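## Task

Pick up the black microphone lying on the table and set it head up in the holder of the stand that has none, with the holder's jaws gripping its handle. At the end the second microphone must still sit in its own stand's holder and both stands must be upright on the table. If the black microphone drops or slips downward more than a few centimetres in total after any single grasp, the task may fail.

## Robot and tools

Robot: two arms, left_arm and right_arm, each with a two-finger parallel gripper and a wrist camera. A camera stand stands behind them and cam_high looks down on the table. All three images are 896x504.

Frame: every position, orientation and target uses the scene frame. Its origin is at table-top height, halfway between the arms' nominal bases. +z points up, +x points out over the table, and left_arm sits on the +y side. Image left and right do not match arm names. The calibrated bases are left_arm at (-0.033, +0.251, +0.006) m and right_arm at (+0.008, -0.237, +0.044) m. Reported hand poses can be off by a few centimetres, more at long reach.

Gripper axes: the fingers point along the gripper's +z and open and close along its y. end_effector_position is the point between the pads, about 1 cm behind the fingertips. Orientation is a quaternion written w first.

The row: every motion argument is built from rows of 16 plain numbers, always covering both arms even if one stays still. The order is left_arm x, y, z, qw, qx, qy, qz, opening, then the same eight for right_arm. x, y, z are an absolute gripper position in metres in the scene frame, and the quaternion is an absolute orientation in that frame, so each arm's part is a pose, not an offset. Opening runs from -1 (closed) to +1 (fully open, 0.094 m).

execute_actions(actions, cameras): actions is a list of up to 15 actions. Each action is a table of up to 15 rows, one row per 1/30 s control step. If a table is shorter, its last row is held for the remaining steps. Both arms' parts are refused if any target lies more than 0.6 m from that gripper's current position along any of its own axes. A malformed action refuses the whole call. An empty actions list returns state and all images. cameras takes names, ["all"] or []. To hold an arm still, resend the same pose from the last result and the opening you want. To hold an orientation, repeat the same quaternion rather than copying the drifting reported one.

move(target, speed, blend, opening_speed, grip_force, blocking, cameras): this drives each gripper in a straight line from its Hand target to the row's pose. target is one 16-number row or a list of up to 15 rows, and the whole list must finish within 10 s. There is no 0.6 m limit here. speed is in m/s, from 0.002 to 2.9 with a default of 0.25; turning is capped at twice that value in rad/s. It can be one number or one per target. blend is in metres and rounds the corners at intermediate targets; 0 means a stop at each. opening_speed is in opening units per second, at least 0.2. grip_force is roughly newtons per pad, 10 to 50, as one value or one per arm. It stays in force until changed, and lower values close slowly. blocking=false returns early while the motion continues, and a new move replaces a running one. A changed opening on a later target is applied once everything reaches rest there. Paths do not avoid obstacles or the other arm. The result adds a move: line with the ending (done, off_target, moving, held, fault) and any limits (paced = the pose was clipped, held = a step was withheld). done means within 10 mm and 2 degrees. Neither done nor off_target says whether the gripper is touching anything.

wait(seconds 0 to 10) lets the scene run on the last commands. stop brakes a running move. zoom_image(camera, region [x0, y0, x1, y1] in pixels, at most 504 by 504) enlarges part of the latest image from cam_high, cam_left_wrist or cam_right_wrist. read_manual returns licence texts. finished_scene(scene) ends the current scene (give its number) and cannot be undone. The goal must hold with the robot let go.

Result lines: end_effector_position and end_effector_quat_wxyz for each gripper. Hand target is the pose each arm is actually sent to. It can fall short of your command, especially in orientation, because each step clips orientation to within 40 degrees of the measured one; send the rest in the next call. Tool commands shows the current opening commands, and resending 0 means half open, not unchanged. grip_measured is the measured opening on the -1..1 scale. Empty it reads up to about 2.5 mm wide. On a firm grasp it reads a little under the part's width. The finger command follows grip_measured, so no stop shows at contact; squeeze rises about 1 N per 0.001 below first touch and then jumps to the force limit. Close slowly on fragile items, and release by commanding well above grip_measured. Joint velocities may read within noise. Joint torques include the arm's own weight and have per-arm offsets. Joints 1 to 3 wrap at ±28 N m. A MOTOR HOT line appears at 70 °C. At 85 °C an OVER-TEMPERATURE FAULT folds that arm away for the rest of the scene.

Behaviour: friction and gravity can leave the gripper low, short or tilted, especially when reaching far. Small moves may fail or go sideways, so check the pose after each move and correct any tilt. Faster moves lag and overshoot more. Camera calibrations are given in the prompt but may be off by several millimetres and degrees, and wrist images can lag during motion.

Avoid: any contact or squeeze between the two arms or grippers, including closing a gripper on the other's fingers, because this can end the scene. Don't strike the stands, table or fixtures hard. Don't let the microphone drop or slip, and don't release it while it is moving. Don't leave anything off the table or knock a stand over. Keep the wrist-camera cables from pressing on things. Don't run paths close to an arm's own base; go around it instead. Avoid long holds at full stretch or pushing toward poses the arm can't reach, since this heats the motors. Loose objects may occasionally get nudged by outside disturbances.

Each tool is called after "Call:" by a JSON object that holds its "fn" and its "kwargs".

## Session

Call:
{"fn": "execute_actions", "kwargs": {"actions": []}}

Scene clock: 0.00 s.
left_arm: end_effector_position=(+0.3021, +0.1015, +0.4061) grip_measured=+1.000 end_effector_quat_wxyz=(+0.643, -0.103, +0.717, -0.249) | right_arm: end_effector_position=(+0.2557, -0.0478, +0.3217) grip_measured=+1.000 end_effector_quat_wxyz=(+0.486, -0.108, +0.780, +0.379)
Joint positions: left_arm=[-0.592 1.027 1.082 -0.109 -0.357 -0.531 0.094] | right_arm=[0.545 0.749 0.69 -0.195 -0.309 0.446 0.094]
Joint velocities: within noise
Joint torques (N m): no reading
Heat: left arm: 37 °C; right arm: 39 °C.
Hand target: left_arm +0.3012, +0.1021, +0.4095; +0.644, -0.103, +0.715, -0.251 | right_arm +0.2562, -0.0475, +0.3322; +0.497, -0.110, +0.771, +0.383
Tool commands: left_gripper/opening=+1.0 right_gripper/opening=+1.0

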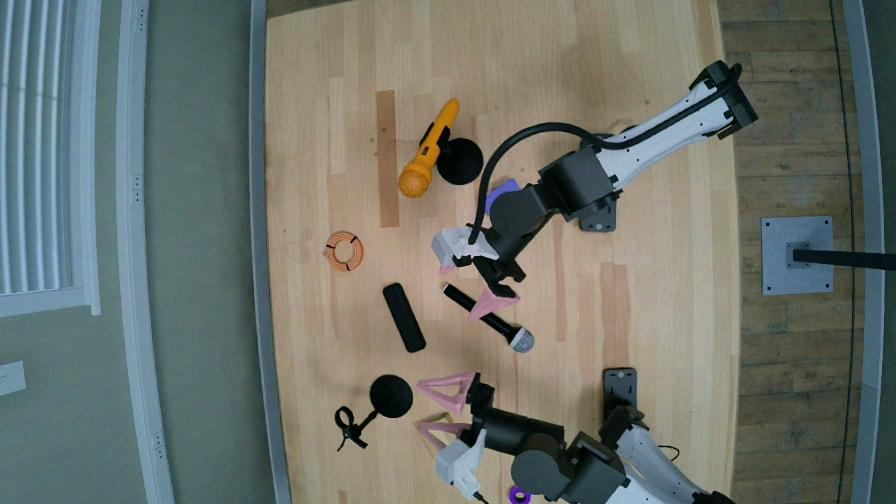

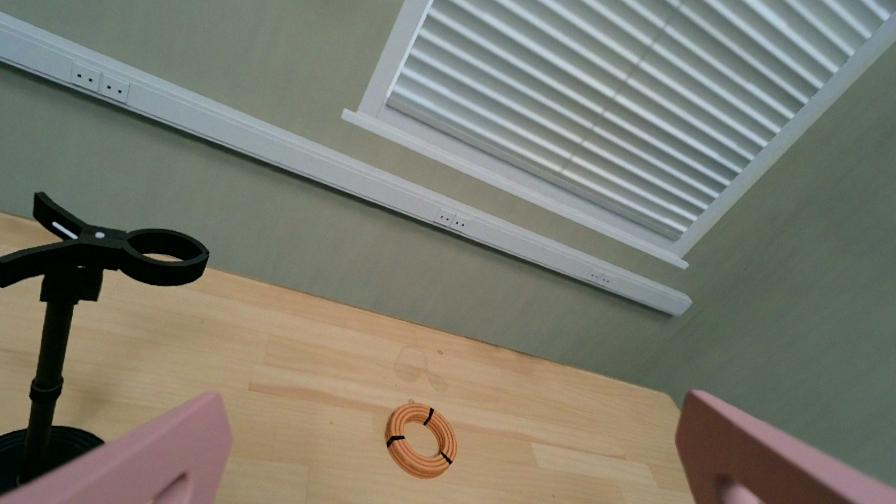

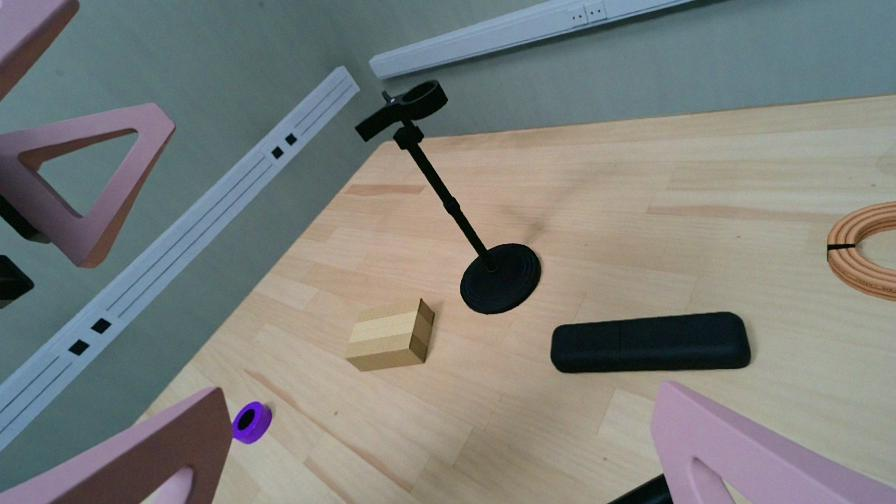

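Call:
{"fn": "zoom_image", "kwargs": {"camera": "cam_high", "region": [300, 360, 450, 460]}}

Call:
{"fn": "zoom_image", "kwargs": {"camera": "cam_high", "region": [370, 80, 500, 210]}}

Call:
{"fn": "zoom_image", "kwargs": {"camera": "cam_high", "region": [420, 260, 560, 370]}}

Call:
{"fn": "zoom_image", "kwargs": {"camera": "cam_left_wrist", "region": [0, 150, 300, 504]}}

Call:
{"fn": "zoom_image", "kwargs": {"camera": "cam_right_wrist", "region": [320, 50, 570, 330]}}

Scaled by 3.360 from the camera's 896x504 image, which has a finer 1280x720 frame.

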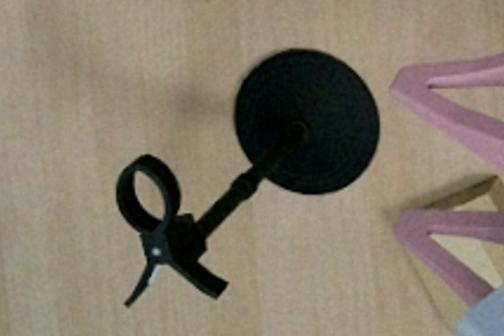

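Scaled by 3.877 from the camera's 896x504 image, which has a finer 1280x720 frame.

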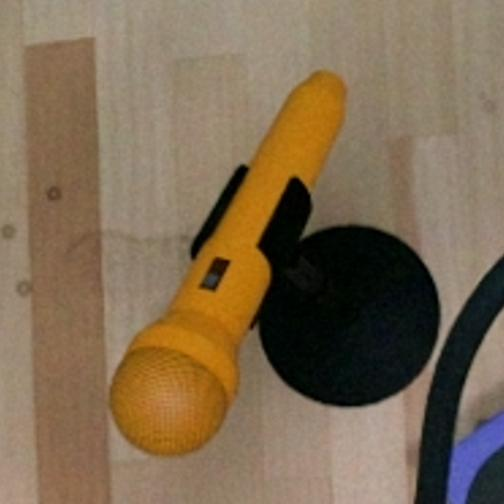

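Scaled by 3.600 from the camera's 896x504 image, which has a finer 1280x720 frame.

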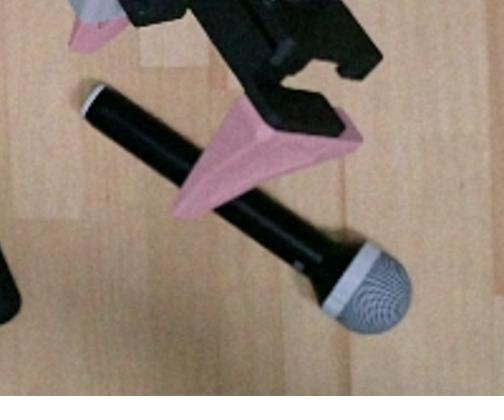

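Scaled by 1.424 from the camera's 896x504 image, which has a finer 1280x720 frame.

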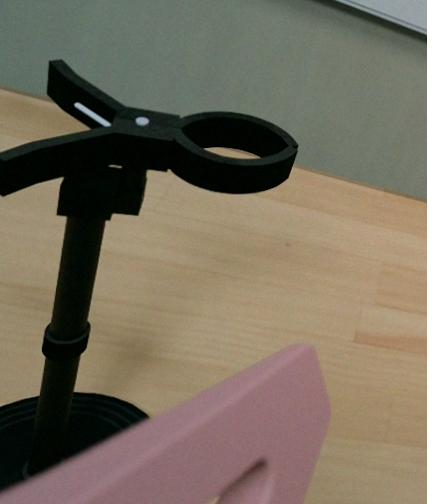

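Scaled by 1.800 from the camera's 896x504 image, which has a finer 1280x720 frame.

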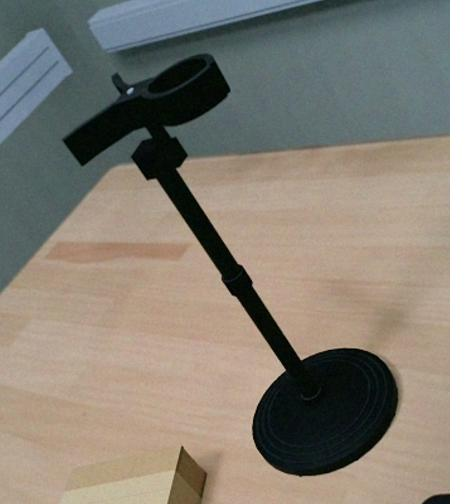

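Call:
{"fn": "move", "kwargs": {"target": [0.42, 0.35, 0.18, 0.6408, 0.2988, 0.6408, -0.2988, 1, 0.2562, -0.0475, 0.3322, 0.497, -0.110, 0.771, 0.383, 1], "speed": 0.3, "cameras": ["all"]}}

Scene clock: 167.40 s.
left_arm: end_effector_position=(+0.4170, +0.3481, +0.1780) grip_measured=+1.000 end_effector_quat_wxyz=(+0.638, +0.292, +0.646, -0.300) | right_arm: end_effector_position=(+0.2557, -0.0478, +0.3217) grip_measured=+1.000 end_effector_quat_wxyz=(+0.486, -0.108, +0.780, +0.379)
Joint positions: left_arm=[0.592 2.068 1.097 0.918 1.463 0.039 0.094] | right_arm=[0.545 0.749 0.69 -0.195 -0.309 0.446 0.094]
Joint torques (N m): left_arm=[0.17 -8.43 9.5 1.58 0.09 -0.06] | right_arm=[0.21 -0.35 9.06 2.09 -0.03 -0.06]
Heat: left arm: 47 °C; right arm: 49 °C.
Hand target: left_arm +0.4199, +0.3499, +0.1798; +0.640, +0.299, +0.642, -0.298 | right_arm +0.2560, -0.0476, +0.3322; +0.497, -0.110, +0.771, +0.383
Off the commanded pose: left_arm 0.004 m, 1 deg | right_arm 0.011 m, 2 deg.
move: off_target (right_arm)
camera_calibration:
cam_left_wrist: T_world_to_cam=[[-0.75319, -0.657508, 0.0196912, 0.538467], [-0.306207, 0.323958, -0.895147, 0.209573], [0.582188, -0.680245, -0.445335, 0.161971], [0, 0, 0, 1]] pos_world=[0.375443, 0.396334, 0.249127]
cam_right_wrist: T_world_to_cam=[[0.540812, -0.695215, -0.473495, -0.0207301], [-0.731957, -0.111609, -0.672148, 0.437045], [0.414441, 0.710084, -0.569227, 0.196173], [0, 0, 0, 1]] pos_world=[0.249807, -0.104933, 0.39561]

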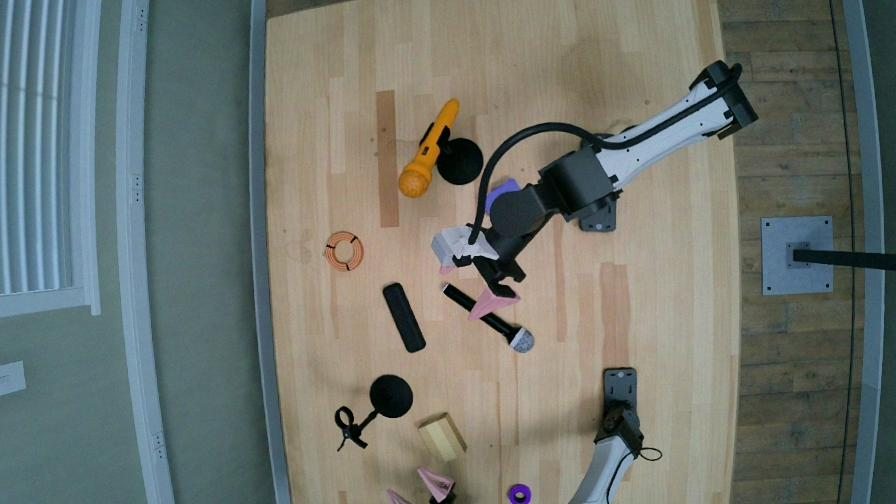

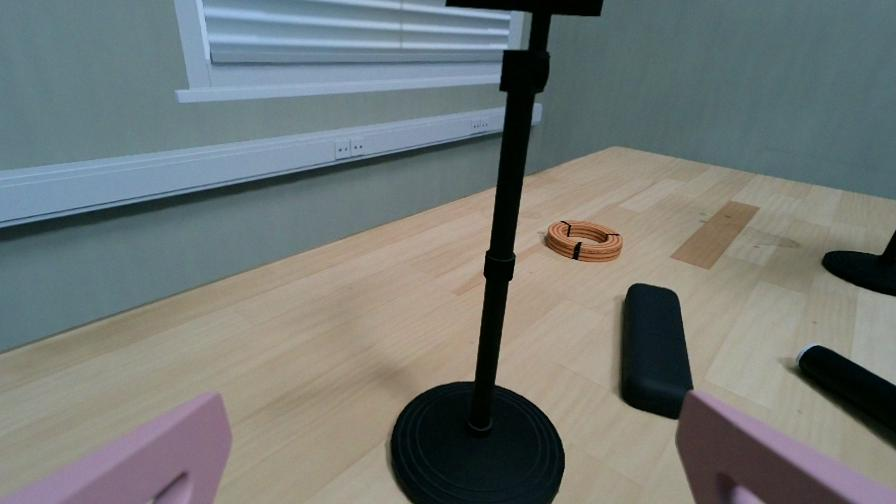

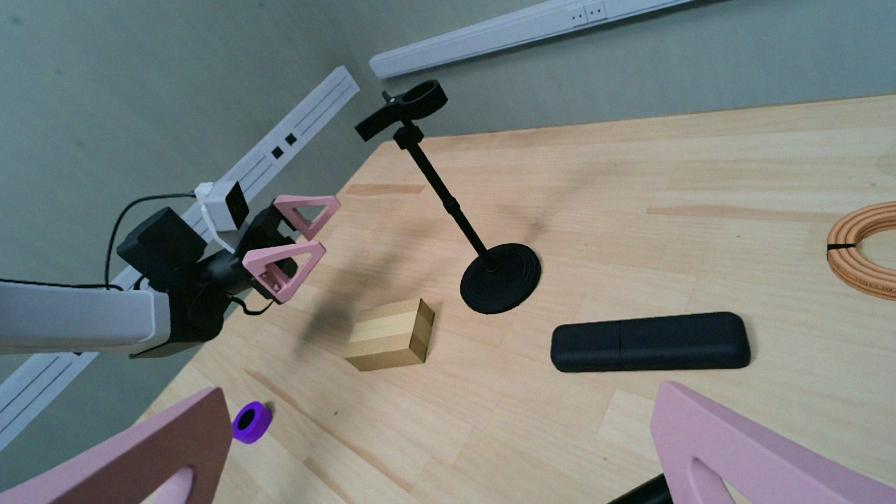

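Call:
{"fn": "move", "kwargs": {"target": [0.448, 0.268, 0.088, 0.6408, 0.2988, 0.6408, -0.2988, 1, 0.2562, -0.0475, 0.3322, 0.497, -0.110, 0.771, 0.383, 1], "speed": 0.2, "cameras": ["cam_left_wrist","cam_high"]}}

Scene clock: 208.00 s.
left_arm: end_effector_position=(+0.4483, +0.2691, +0.0952) grip_measured=+1.000 end_effector_quat_wxyz=(+0.643, +0.306, +0.637, -0.296) | right_arm: end_effector_position=(+0.2557, -0.0478, +0.3216) grip_measured=+1.000 end_effector_quat_wxyz=(+0.486, -0.108, +0.780, +0.379)
Joint positions: left_arm=[0.385 2.32 1.033 1.293 1.27 0.01 0.094] | right_arm=[0.545 0.749 0.69 -0.196 -0.309 0.446 0.094]
Joint torques (N m): left_arm=[-0.08 -8.73 4.85 1.79 -0.09 -0.07] | right_arm=[0.2 -0.36 9.06 2.09 -0.04 -0.06]
Heat: left arm: 50 °C; right arm: 50 °C.
Hand target: left_arm +0.4479, +0.2681, +0.0881; +0.641, +0.299, +0.641, -0.299 | right_arm +0.2560, -0.0476, +0.3322; +0.497, -0.110, +0.771, +0.383
Off the commanded pose: left_arm 0.007 m, 1 deg | right_arm 0.011 m, 2 deg.
move: off_target (right_arm)
camera_calibration:
cam_left_wrist: T_world_to_cam=[[-0.762928, -0.646379, -0.0116058, 0.516109], [-0.275276, 0.341049, -0.898837, 0.152486], [0.584948, -0.682554, -0.438128, 0.0519382], [0, 0, 0, 1]] pos_world=[0.405349, 0.317047, 0.165806]
Images, in order (width x height): cam_high 896x504, cam_left_wrist 896x504.

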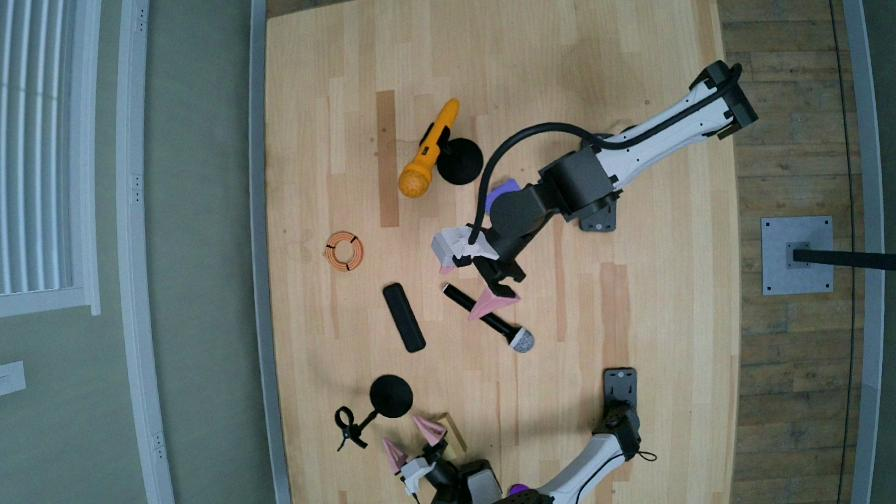

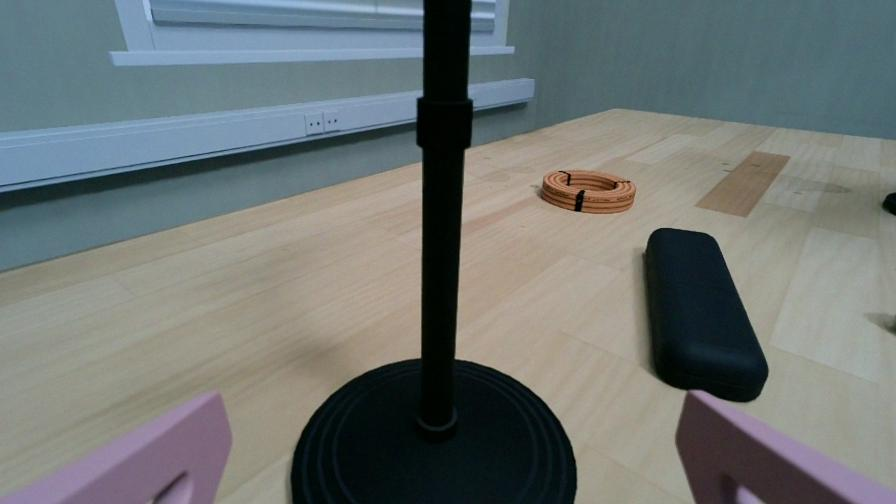

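Call:
{"fn": "move", "kwargs": {"target": [0.505, 0.201, 0.085, 0.6408, 0.2988, 0.6408, -0.2988, 1, 0.2562, -0.0475, 0.3322, 0.497, -0.110, 0.771, 0.383, 1], "speed": 0.12, "cameras": ["cam_left_wrist","cam_high"]}}

Scene clock: 215.97 s.
left_arm: end_effector_position=(+0.4996, +0.2007, +0.0896) grip_measured=+1.000 end_effector_quat_wxyz=(+0.644, +0.305, +0.636, -0.296) | right_arm: end_effector_position=(+0.2557, -0.0478, +0.3216) grip_measured=+1.000 end_effector_quat_wxyz=(+0.486, -0.108, +0.780, +0.379)
Joint positions: left_arm=[0.191 2.402 1.182 1.231 1.077 0.007 0.094] | right_arm=[0.545 0.749 0.69 -0.196 -0.309 0.446 0.094]
Joint torques (N m): left_arm=[-0.13 -9.55 8.31 1.57 -0.04 -0.09] | right_arm=[0.2 -0.36 9.06 2.09 -0.03 -0.06]
Heat: left arm: 49 °C; right arm: 50 °C.
Hand target: left_arm +0.5047, +0.2010, +0.0850; +0.641, +0.299, +0.641, -0.299 | right_arm +0.2560, -0.0476, +0.3322; +0.497, -0.110, +0.771, +0.383
Off the commanded pose: left_arm 0.007 m, 1 deg | right_arm 0.011 m, 2 deg.
move: off_target (right_arm)
camera_calibration:
cam_left_wrist: T_world_to_cam=[[-0.763183, -0.646084, -0.0112814, 0.511011], [-0.273483, 0.338769, -0.900246, 0.184605], [0.585457, -0.683967, -0.435236, -0.0274465], [0, 0, 0, 1]] pos_world=[0.45655, 0.248845, 0.160009]
Images, in order (width x height): cam_high 896x504, cam_left_wrist 896x504.

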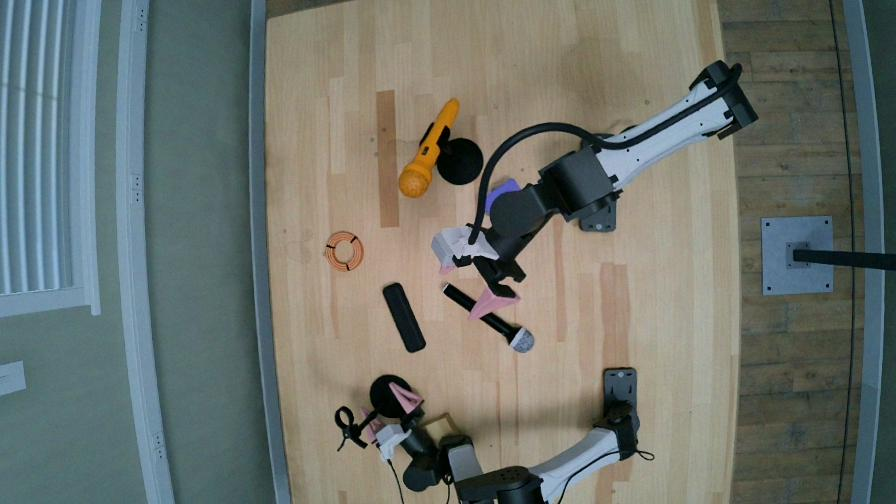

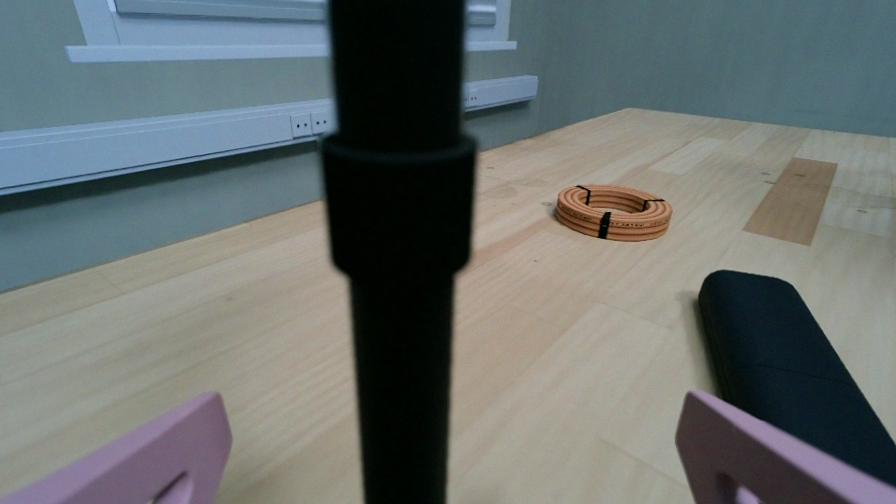

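Call:
{"fn": "move", "kwargs": {"target": [0.5105, 0.205, 0.085, 0.6408, 0.2988, 0.6408, -0.2988, 1, 0.2562, -0.0475, 0.3322, 0.497, -0.110, 0.771, 0.383, 1], "speed": 0.1, "cameras": ["cam_left_wrist"]}}

Call:
{"fn": "move", "kwargs": {"target": [0.5105, 0.205, 0.085, 0.6408, 0.2988, 0.6408, -0.2988, -0.9, 0.2562, -0.0475, 0.3322, 0.497, -0.110, 0.771, 0.383, 1], "speed": 0.1, "opening_speed": 1.0, "cameras": ["cam_left_wrist"]}}

Scene clock: 225.23 s.
left_arm: end_effector_position=(+0.5057, +0.2020, +0.0896) grip_measured=+1.000 end_effector_quat_wxyz=(+0.644, +0.305, +0.636, -0.296) | right_arm: end_effector_position=(+0.2557, -0.0478, +0.3216) grip_measured=+1.000 end_effector_quat_wxyz=(+0.486, -0.108, +0.780, +0.379)
Joint positions: left_arm=[0.191 2.415 1.214 1.213 1.076 0.007 0.094] | right_arm=[0.545 0.749 0.69 -0.196 -0.309 0.446 0.094]
Joint torques (N m): left_arm=[0.49 -9.74 8.51 1.61 -0.03 -0.07] | right_arm=[0.2 -0.36 9.07 2.09 -0.04 -0.06]
Heat: left arm: 48 °C; right arm: 50 °C.
Hand target: left_arm +0.5102, +0.2050, +0.0849; +0.641, +0.299, +0.641, -0.299 | right_arm +0.2560, -0.0476, +0.3323; +0.497, -0.110, +0.771, +0.383
Off the commanded pose: left_arm 0.007 m, 1 deg | right_arm 0.011 m, 2 deg.
move: off_target (right_arm)
camera_calibration:
cam_left_wrist: T_world_to_cam=[[-0.762968, -0.646345, -0.0108882, 0.516409], [-0.273868, 0.338448, -0.90025, 0.186092], [0.585557, -0.683879, -0.435238, -0.0301968], [0, 0, 0, 1]] pos_world=[0.46265, 0.250145, 0.160009]
Images, in order (width x height): cam_left_wrist 896x504.

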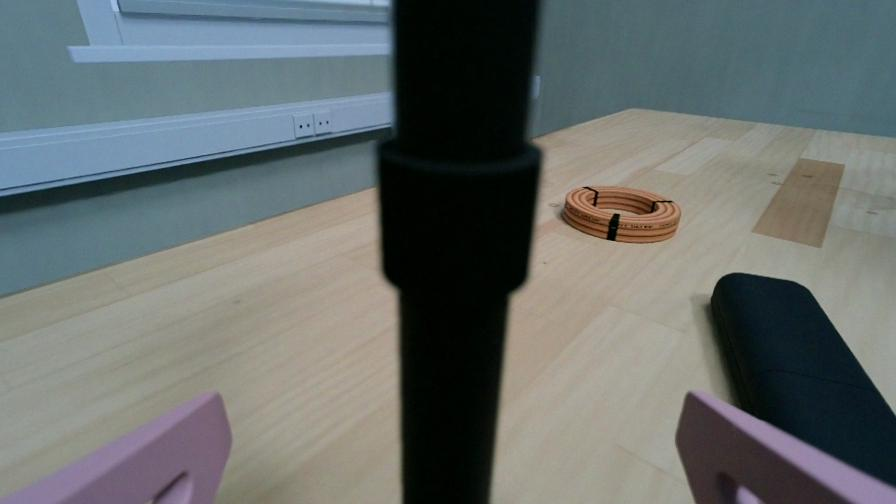

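Scene clock: 227.33 s.
left_arm: end_effector_position=(+0.5074, +0.2030, +0.0905) grip_measured=-0.784 end_effector_quat_wxyz=(+0.646, +0.304, +0.636, -0.293) | right_arm: end_effector_position=(+0.2557, -0.0478, +0.3216) grip_measured=+1.000 end_effector_quat_wxyz=(+0.486, -0.108, +0.780, +0.379)
Joint positions: left_arm=[0.191 2.415 1.218 1.211 1.07 0.009 0.01] | right_arm=[0.545 0.749 0.69 -0.196 -0.309 0.446 0.094]
Joint torques (N m): left_arm=[0.44 -9.77 8.1 1.57 0.05 -0.09] | right_arm=[0.21 -0.38 9.06 2.09 -0.03 -0.06]
Heat: left arm: 48 °C; right arm: 50 °C.
Hand target: left_arm +0.5103, +0.2049, +0.0850; +0.641, +0.299, +0.641, -0.299 | right_arm +0.2560, -0.0476, +0.3323; +0.497, -0.110, +0.771, +0.383
Off the commanded pose: left_arm 0.007 m, 1 deg | right_arm 0.011 m, 2 deg.
move: off_target (right_arm)
camera_calibration:
cam_left_wrist: T_world_to_cam=[[-0.758943, -0.650981, -0.0151429, 0.517633], [-0.272277, 0.338386, -0.900755, 0.18627], [0.591499, -0.679499, -0.434063, -0.0341322], [0, 0, 0, 1]] pos_world=[0.46376, 0.250746, 0.160806]
Images, in order (width x height): cam_left_wrist 896x504.

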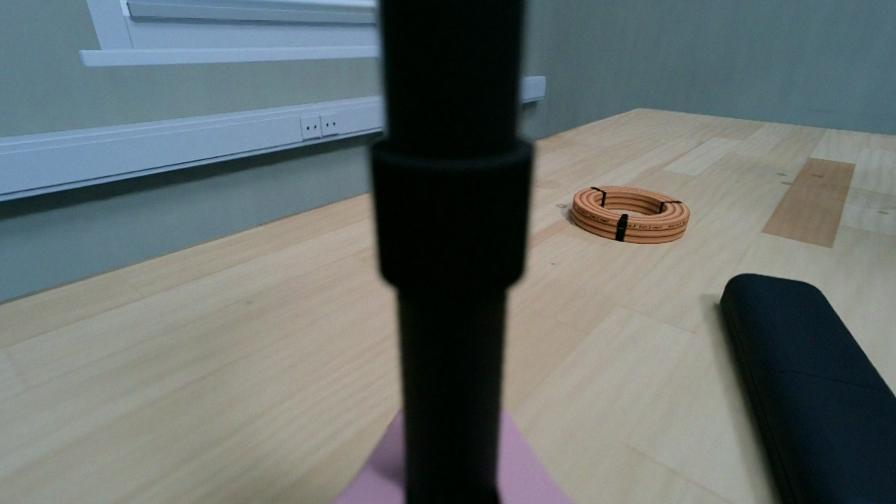

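Call:
{"fn": "move", "kwargs": {"target": [[0.5085, 0.204, 0.12, 0.6408, 0.2988, 0.6408, -0.2988, -0.9, 0.2562, -0.0475, 0.3322, 0.497, -0.110, 0.771, 0.383, 1]], "speed": 0.08, "cameras": ["all"]}}

Scene clock: 249.40 s.
left_arm: end_effector_position=(+0.5082, +0.2033, +0.0945) grip_measured=-0.784 end_effector_quat_wxyz=(+0.624, +0.287, +0.657, -0.310) | right_arm: end_effector_position=(+0.2557, -0.0478, +0.3216) grip_measured=+1.000 end_effector_quat_wxyz=(+0.486, -0.108, +0.780, +0.379)
Joint positions: left_arm=[0.191 2.37 1.218 1.093 1.07 0.004 0.01] | right_arm=[0.545 0.749 0.69 -0.196 -0.309 0.446 0.094]
Joint torques (N m): left_arm=[0.28 -15.35 6.42 1.91 0.05 -0.03] | right_arm=[0.2 -0.35 9.07 2.1 -0.03 -0.06]
Heat: left arm: 48 °C; right arm: 51 °C.
Hand target: left_arm +0.5084, +0.2037, +0.1195; +0.641, +0.299, +0.641, -0.299 | right_arm +0.2560, -0.0476, +0.3323; +0.497, -0.110, +0.771, +0.383
Off the commanded pose: left_arm 0.026 m, 3 deg | right_arm 0.011 m, 2 deg.
move: off_target (left_arm, right_arm)
camera_calibration:
cam_left_wrist: T_world_to_cam=[[-0.756956, -0.651318, 0.05294, 0.511136], [-0.339497, 0.322748, -0.883502, 0.225702], [0.558354, -0.686745, -0.465426, -0.0114088], [0, 0, 0, 1]] pos_world=[0.469903, 0.252232, 0.167039]
cam_right_wrist: T_world_to_cam=[[0.540637, -0.69531, -0.473556, -0.0206727], [-0.732202, -0.111738, -0.671859, 0.436977], [0.414236, 0.709971, -0.569517, 0.196327], [0, 0, 0, 1]] pos_world=[0.249806, -0.104934, 0.395609]

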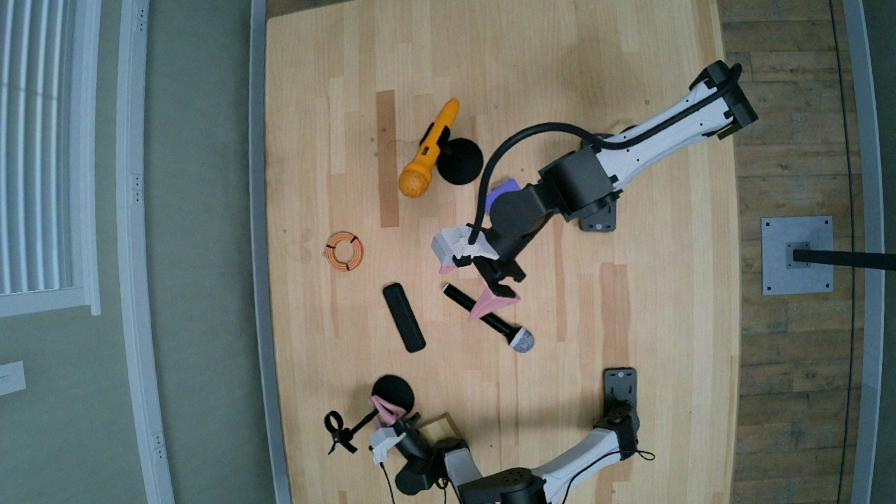

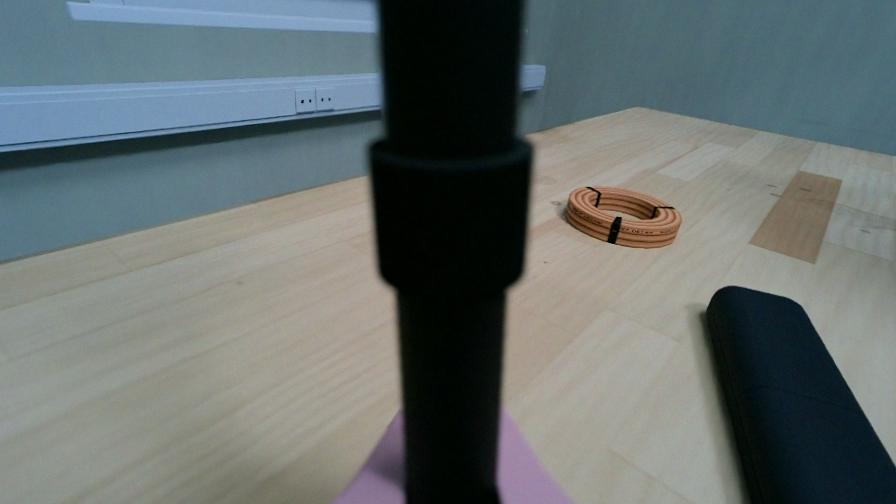

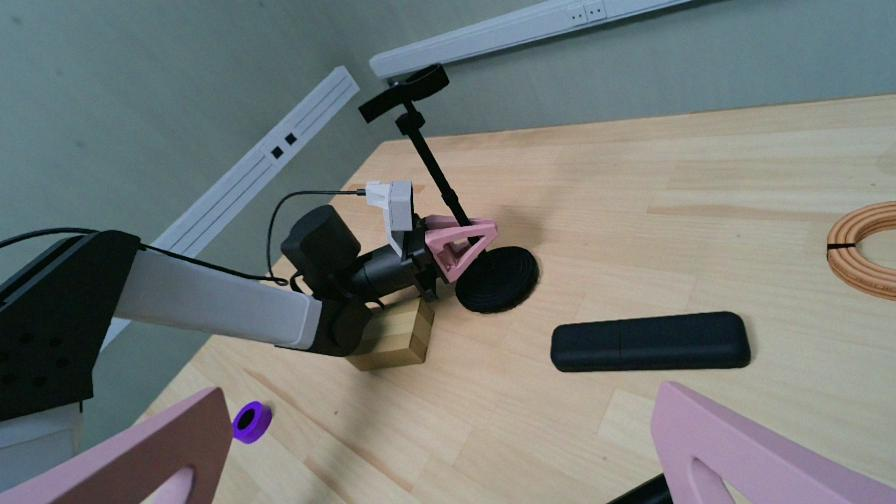

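Call:
{"fn": "move", "kwargs": {"target": [[0.5085, 0.204, 0.15, 0.6408, 0.2988, 0.6408, -0.2988, -0.9, 0.2562, -0.0475, 0.3322, 0.497, -0.110, 0.771, 0.383, 1]], "speed": 0.08, "cameras": ["cam_high","cam_right_wrist"]}}

Scene clock: 256.63 s.
left_arm: end_effector_position=(+0.5082, +0.2033, +0.1241) grip_measured=-0.784 end_effector_quat_wxyz=(+0.623, +0.287, +0.658, -0.310) | right_arm: end_effector_position=(+0.2557, -0.0478, +0.3216) grip_measured=+1.000 end_effector_quat_wxyz=(+0.486, -0.108, +0.780, +0.379)
Joint positions: left_arm=[0.191 2.283 1.218 1.002 1.07 0.004 0.01] | right_arm=[0.545 0.749 0.69 -0.196 -0.309 0.446 0.094]
Joint torques (N m): left_arm=[0.29 -14.97 7.5 1.89 0.05 -0.06] | right_arm=[0.2 -0.36 9.06 2.09 -0.04 -0.07]
Heat: left arm: 52 °C; right arm: 51 °C.
Hand target: left_arm +0.5083, +0.2037, +0.1497; +0.641, +0.299, +0.641, -0.299 | right_arm +0.2560, -0.0476, +0.3323; +0.497, -0.110, +0.771, +0.383
Off the commanded pose: left_arm 0.026 m, 3 deg | right_arm 0.011 m, 2 deg.
move: off_target (left_arm, right_arm)
camera_calibration:
cam_right_wrist: T_world_to_cam=[[0.540637, -0.69531, -0.473556, -0.0206727], [-0.732202, -0.111738, -0.671859, 0.436977], [0.414236, 0.709971, -0.569517, 0.196327], [0, 0, 0, 1]] pos_world=[0.249806, -0.104934, 0.395609]
Images, in order (width x height): cam_high 896x504, cam_right_wrist 896x504.

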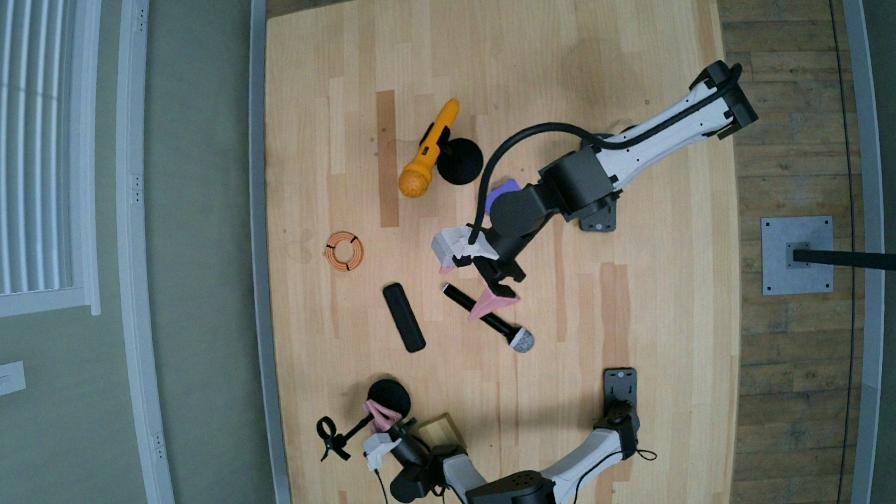

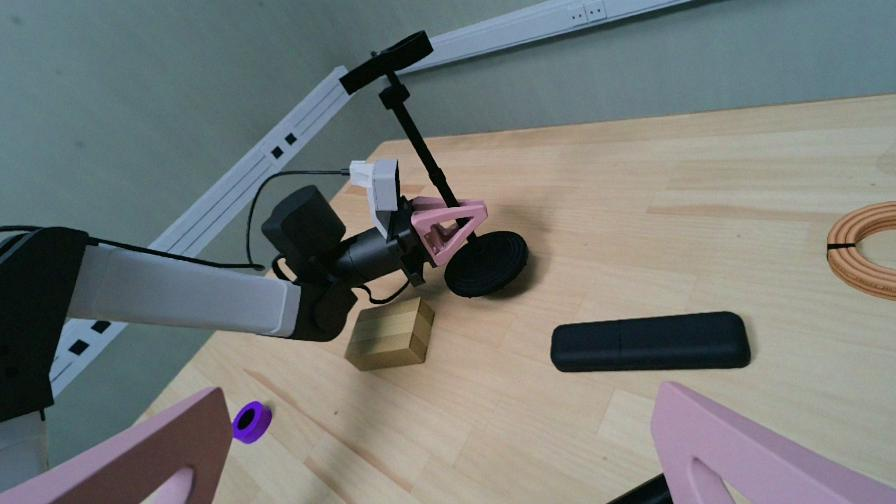

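Call:
{"fn": "move", "kwargs": {"target": [[0.42, 0.178, 0.15, 0.7240, -0.0420, 0.6871, 0.0443, -0.9, 0.2562, -0.0475, 0.3322, 0.497, -0.110, 0.771, 0.383, 1]], "speed": 0.12, "cameras": ["cam_high","cam_right_wrist","cam_left_wrist"]}}

Scene clock: 267.80 s.
left_arm: end_effector_position=(+0.4222, +0.1786, +0.1234) grip_measured=-0.784 end_effector_quat_wxyz=(+0.696, -0.032, +0.715, +0.050) | right_arm: end_effector_position=(+0.2557, -0.0478, +0.3215) grip_measured=+1.000 end_effector_quat_wxyz=(+0.486, -0.108, +0.780, +0.379)
Joint positions: left_arm=[-0.323 1.975 0.567 1.379 -0.433 0.015 0.01] | right_arm=[0.545 0.749 0.69 -0.196 -0.309 0.446 0.094]
Joint torques (N m): left_arm=[-0.29 -10.4 4.88 2.69 -0.14 0.05] | right_arm=[0.2 -0.35 9.06 2.09 -0.04 -0.06]
Heat: left arm: 53 °C; right arm: 51 °C.
Hand target: left_arm +0.4201, +0.1781, +0.1494; +0.724, -0.042, +0.687, +0.044 | right_arm +0.2560, -0.0476, +0.3322; +0.497, -0.110, +0.771, +0.383
Off the commanded pose: left_arm 0.027 m, 5 deg | right_arm 0.011 m, 2 deg.
move: off_target (left_arm, right_arm)
camera_calibration:
cam_left_wrist: T_world_to_cam=[[0.12688, -0.991676, -0.0219, 0.125264], [-0.461699, -0.0395022, -0.886156, 0.346605], [0.877915, 0.122546, -0.462868, -0.246752], [0, 0, 0, 1]] pos_world=[0.360761, 0.168151, 0.195676]
cam_right_wrist: T_world_to_cam=[[0.540516, -0.695366, -0.473612, -0.020674], [-0.732395, -0.111853, -0.67163, 0.436854], [0.414054, 0.709898, -0.569741, 0.196396], [0, 0, 0, 1]] pos_world=[0.249806, -0.104934, 0.395508]

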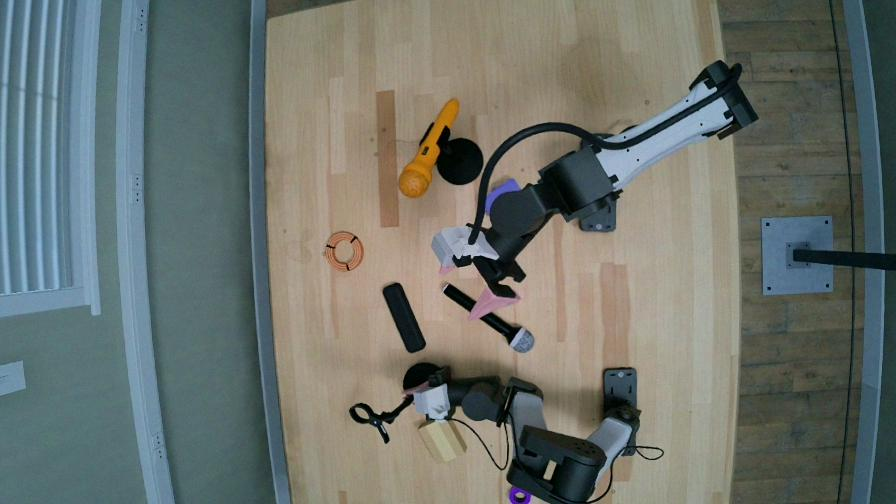

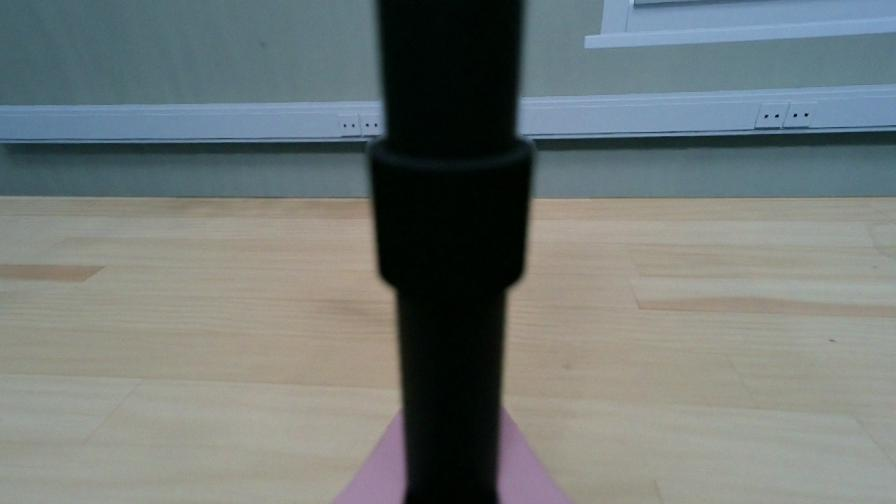

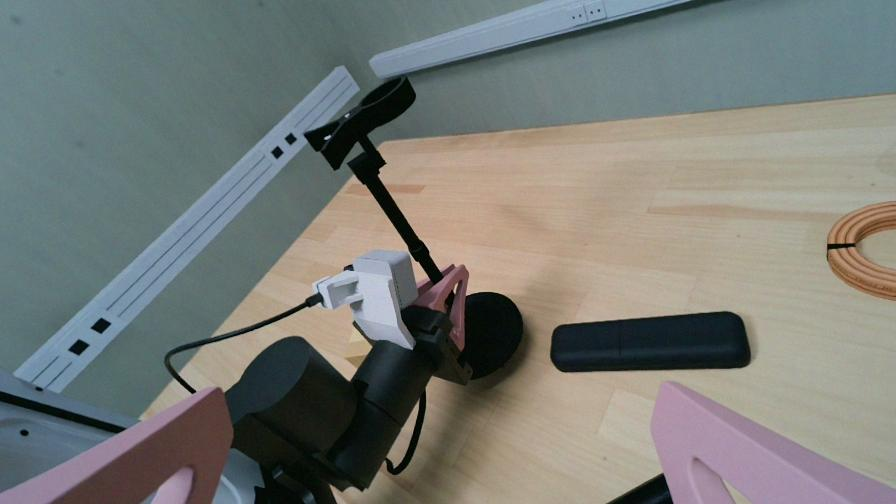

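Call:
{"fn": "zoom_image", "kwargs": {"camera": "cam_high", "region": [330, 350, 480, 470]}}

Call:
{"fn": "move", "kwargs": {"target": [[0.42, 0.178, 0.113, 0.7330, -0.0360, 0.6780, 0.0400, -0.9, 0.2562, -0.0475, 0.3322, 0.497, -0.110, 0.771, 0.383, 1]], "speed": 0.05, "cameras": ["cam_high","cam_right_wrist"]}}

Scaled by 3.360 from the camera's 896x504 image, which has a finer 1280x720 frame.

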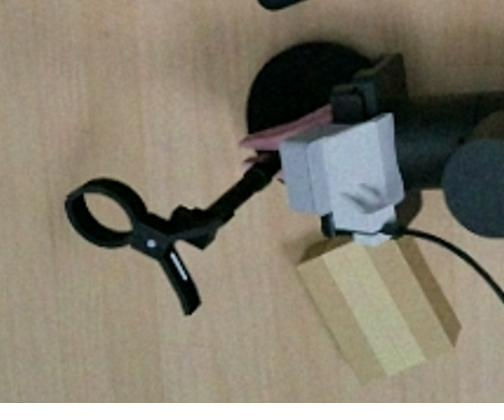

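Scene clock: 274.80 s.
left_arm: end_effector_position=(+0.4204, +0.1793, +0.1005) grip_measured=-0.784 end_effector_quat_wxyz=(+0.699, -0.032, +0.712, +0.050) | right_arm: end_effector_position=(+0.2557, -0.0478, +0.3215) grip_measured=+1.000 end_effector_quat_wxyz=(+0.486, -0.108, +0.780, +0.379)
Joint positions: left_arm=[-0.323 2.096 0.56 1.517 -0.433 0.019 0.01] | right_arm=[0.545 0.749 0.69 -0.196 -0.309 0.446 0.094]
Joint torques (N m): left_arm=[0.08 -7.47 4.16 2.74 0.01 -0.02] | right_arm=[0.2 -0.36 9.06 2.09 -0.04 -0.06]
Heat: left arm: 51 °C; right arm: 51 °C.
Hand target: left_arm +0.4199, +0.1780, +0.1132; +0.718, -0.038, +0.693, +0.040 | right_arm +0.2560, -0.0476, +0.3322; +0.497, -0.110, +0.771, +0.383
Off the commanded pose: left_arm 0.013 m, 6 deg | right_arm 0.011 m, 2 deg.
joint sent to its limit (left arm) — joint 4 (wrist pitch), upper limit. The joint targets still meet the commanded pose.
move: off_target (left_arm, right_arm)
camera_calibration:
cam_right_wrist: T_world_to_cam=[[0.540516, -0.695366, -0.473612, -0.020674], [-0.732395, -0.111853, -0.67163, 0.436854], [0.414054, 0.709898, -0.569741, 0.196396], [0, 0, 0, 1]] pos_world=[0.249806, -0.104934, 0.395508]
Images, in order (width x height): cam_high 896x504, cam_right_wrist 896x504.

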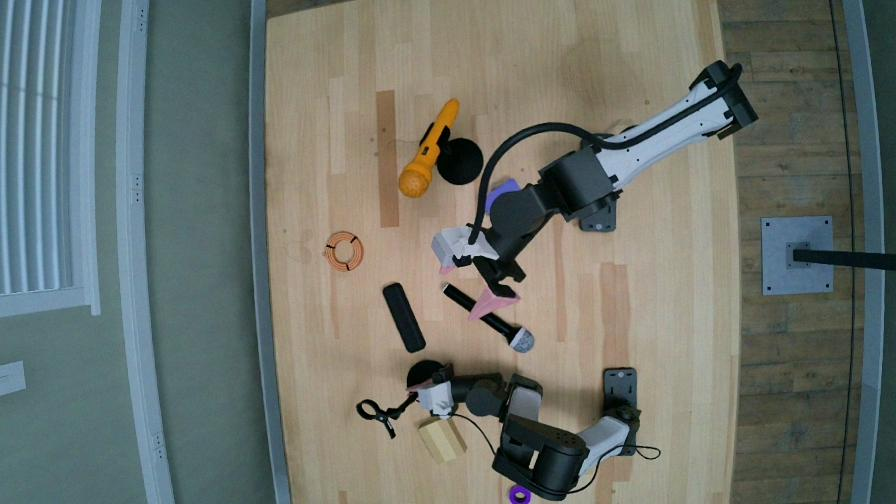

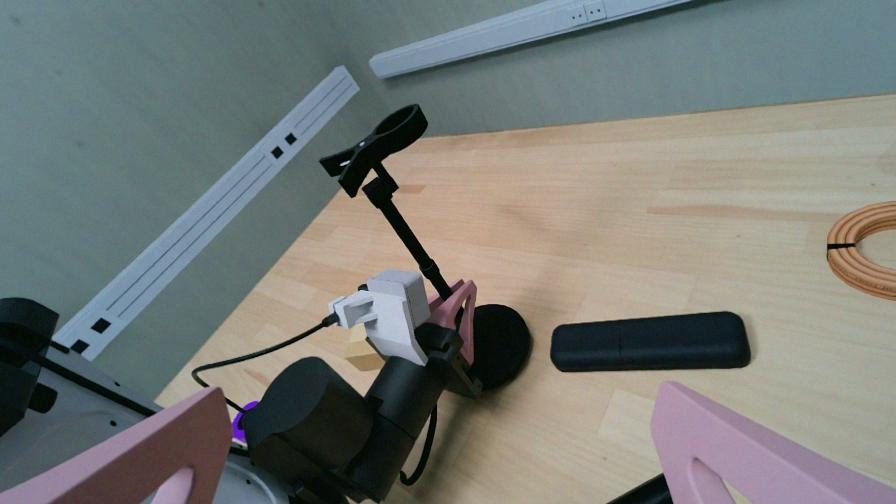

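Call:
{"fn": "move", "kwargs": {"target": [[0.445, 0.178, 0.099, 0.7240, -0.0420, 0.6871, 0.0443, -0.9, 0.2562, -0.0475, 0.3322, 0.497, -0.110, 0.771, 0.383, 1]], "speed": 0.05, "cameras": ["cam_high","cam_right_wrist"]}}

Scene clock: 280.47 s.
left_arm: end_effector_position=(+0.4400, +0.1765, +0.0907) grip_measured=-0.784 end_effector_quat_wxyz=(+0.703, -0.036, +0.708, +0.051) | right_arm: end_effector_position=(+0.2557, -0.0478, +0.3215) grip_measured=+1.000 end_effector_quat_wxyz=(+0.486, -0.108, +0.780, +0.379)
Joint positions: left_arm=[-0.315 2.187 0.65 1.531 -0.432 0.019 0.01] | right_arm=[0.545 0.749 0.69 -0.196 -0.309 0.446 0.094]
Joint torques (N m): left_arm=[0.92 -6.75 6.26 2.58 0.05 0] | right_arm=[0.2 -0.38 9.09 2.09 -0.03 -0.06]
Heat: left arm: 51 °C; right arm: 51 °C.
Hand target: left_arm +0.4447, +0.1782, +0.0991; +0.720, -0.043, +0.692, +0.045 | right_arm +0.2560, -0.0476, +0.3322; +0.497, -0.110, +0.771, +0.383
Off the commanded pose: left_arm 0.010 m, 4 deg | right_arm 0.011 m, 2 deg.
joint sent to its limit (left arm) — joint 4 (wrist pitch), upper limit. The joint targets still meet the commanded pose.
move: off_target (left_arm, right_arm)
camera_calibration:
cam_right_wrist: T_world_to_cam=[[0.540516, -0.695366, -0.473612, -0.020674], [-0.732395, -0.111853, -0.67163, 0.436854], [0.414054, 0.709898, -0.569741, 0.196396], [0, 0, 0, 1]] pos_world=[0.249806, -0.104934, 0.395508]
Images, in order (width x height): cam_high 896x504, cam_right_wrist 896x504.

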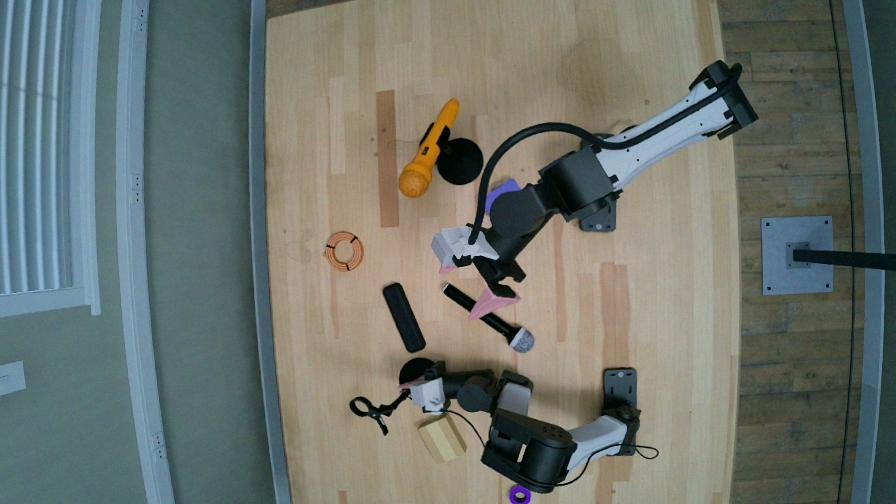

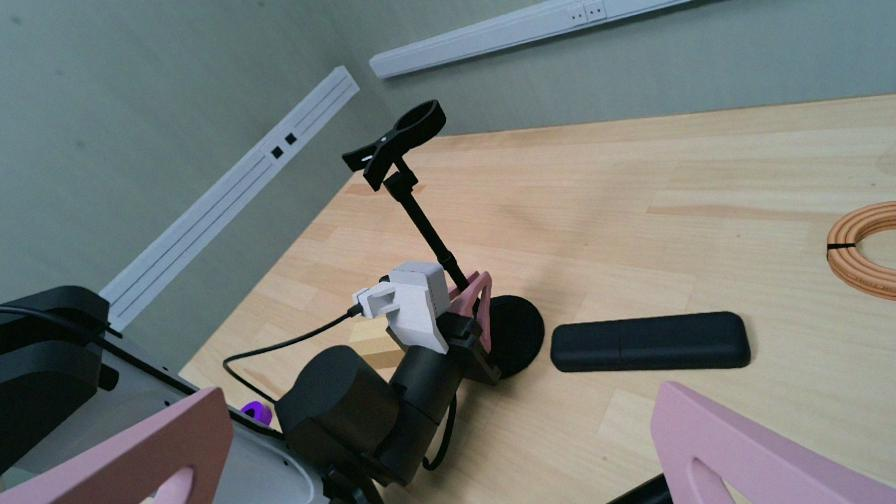

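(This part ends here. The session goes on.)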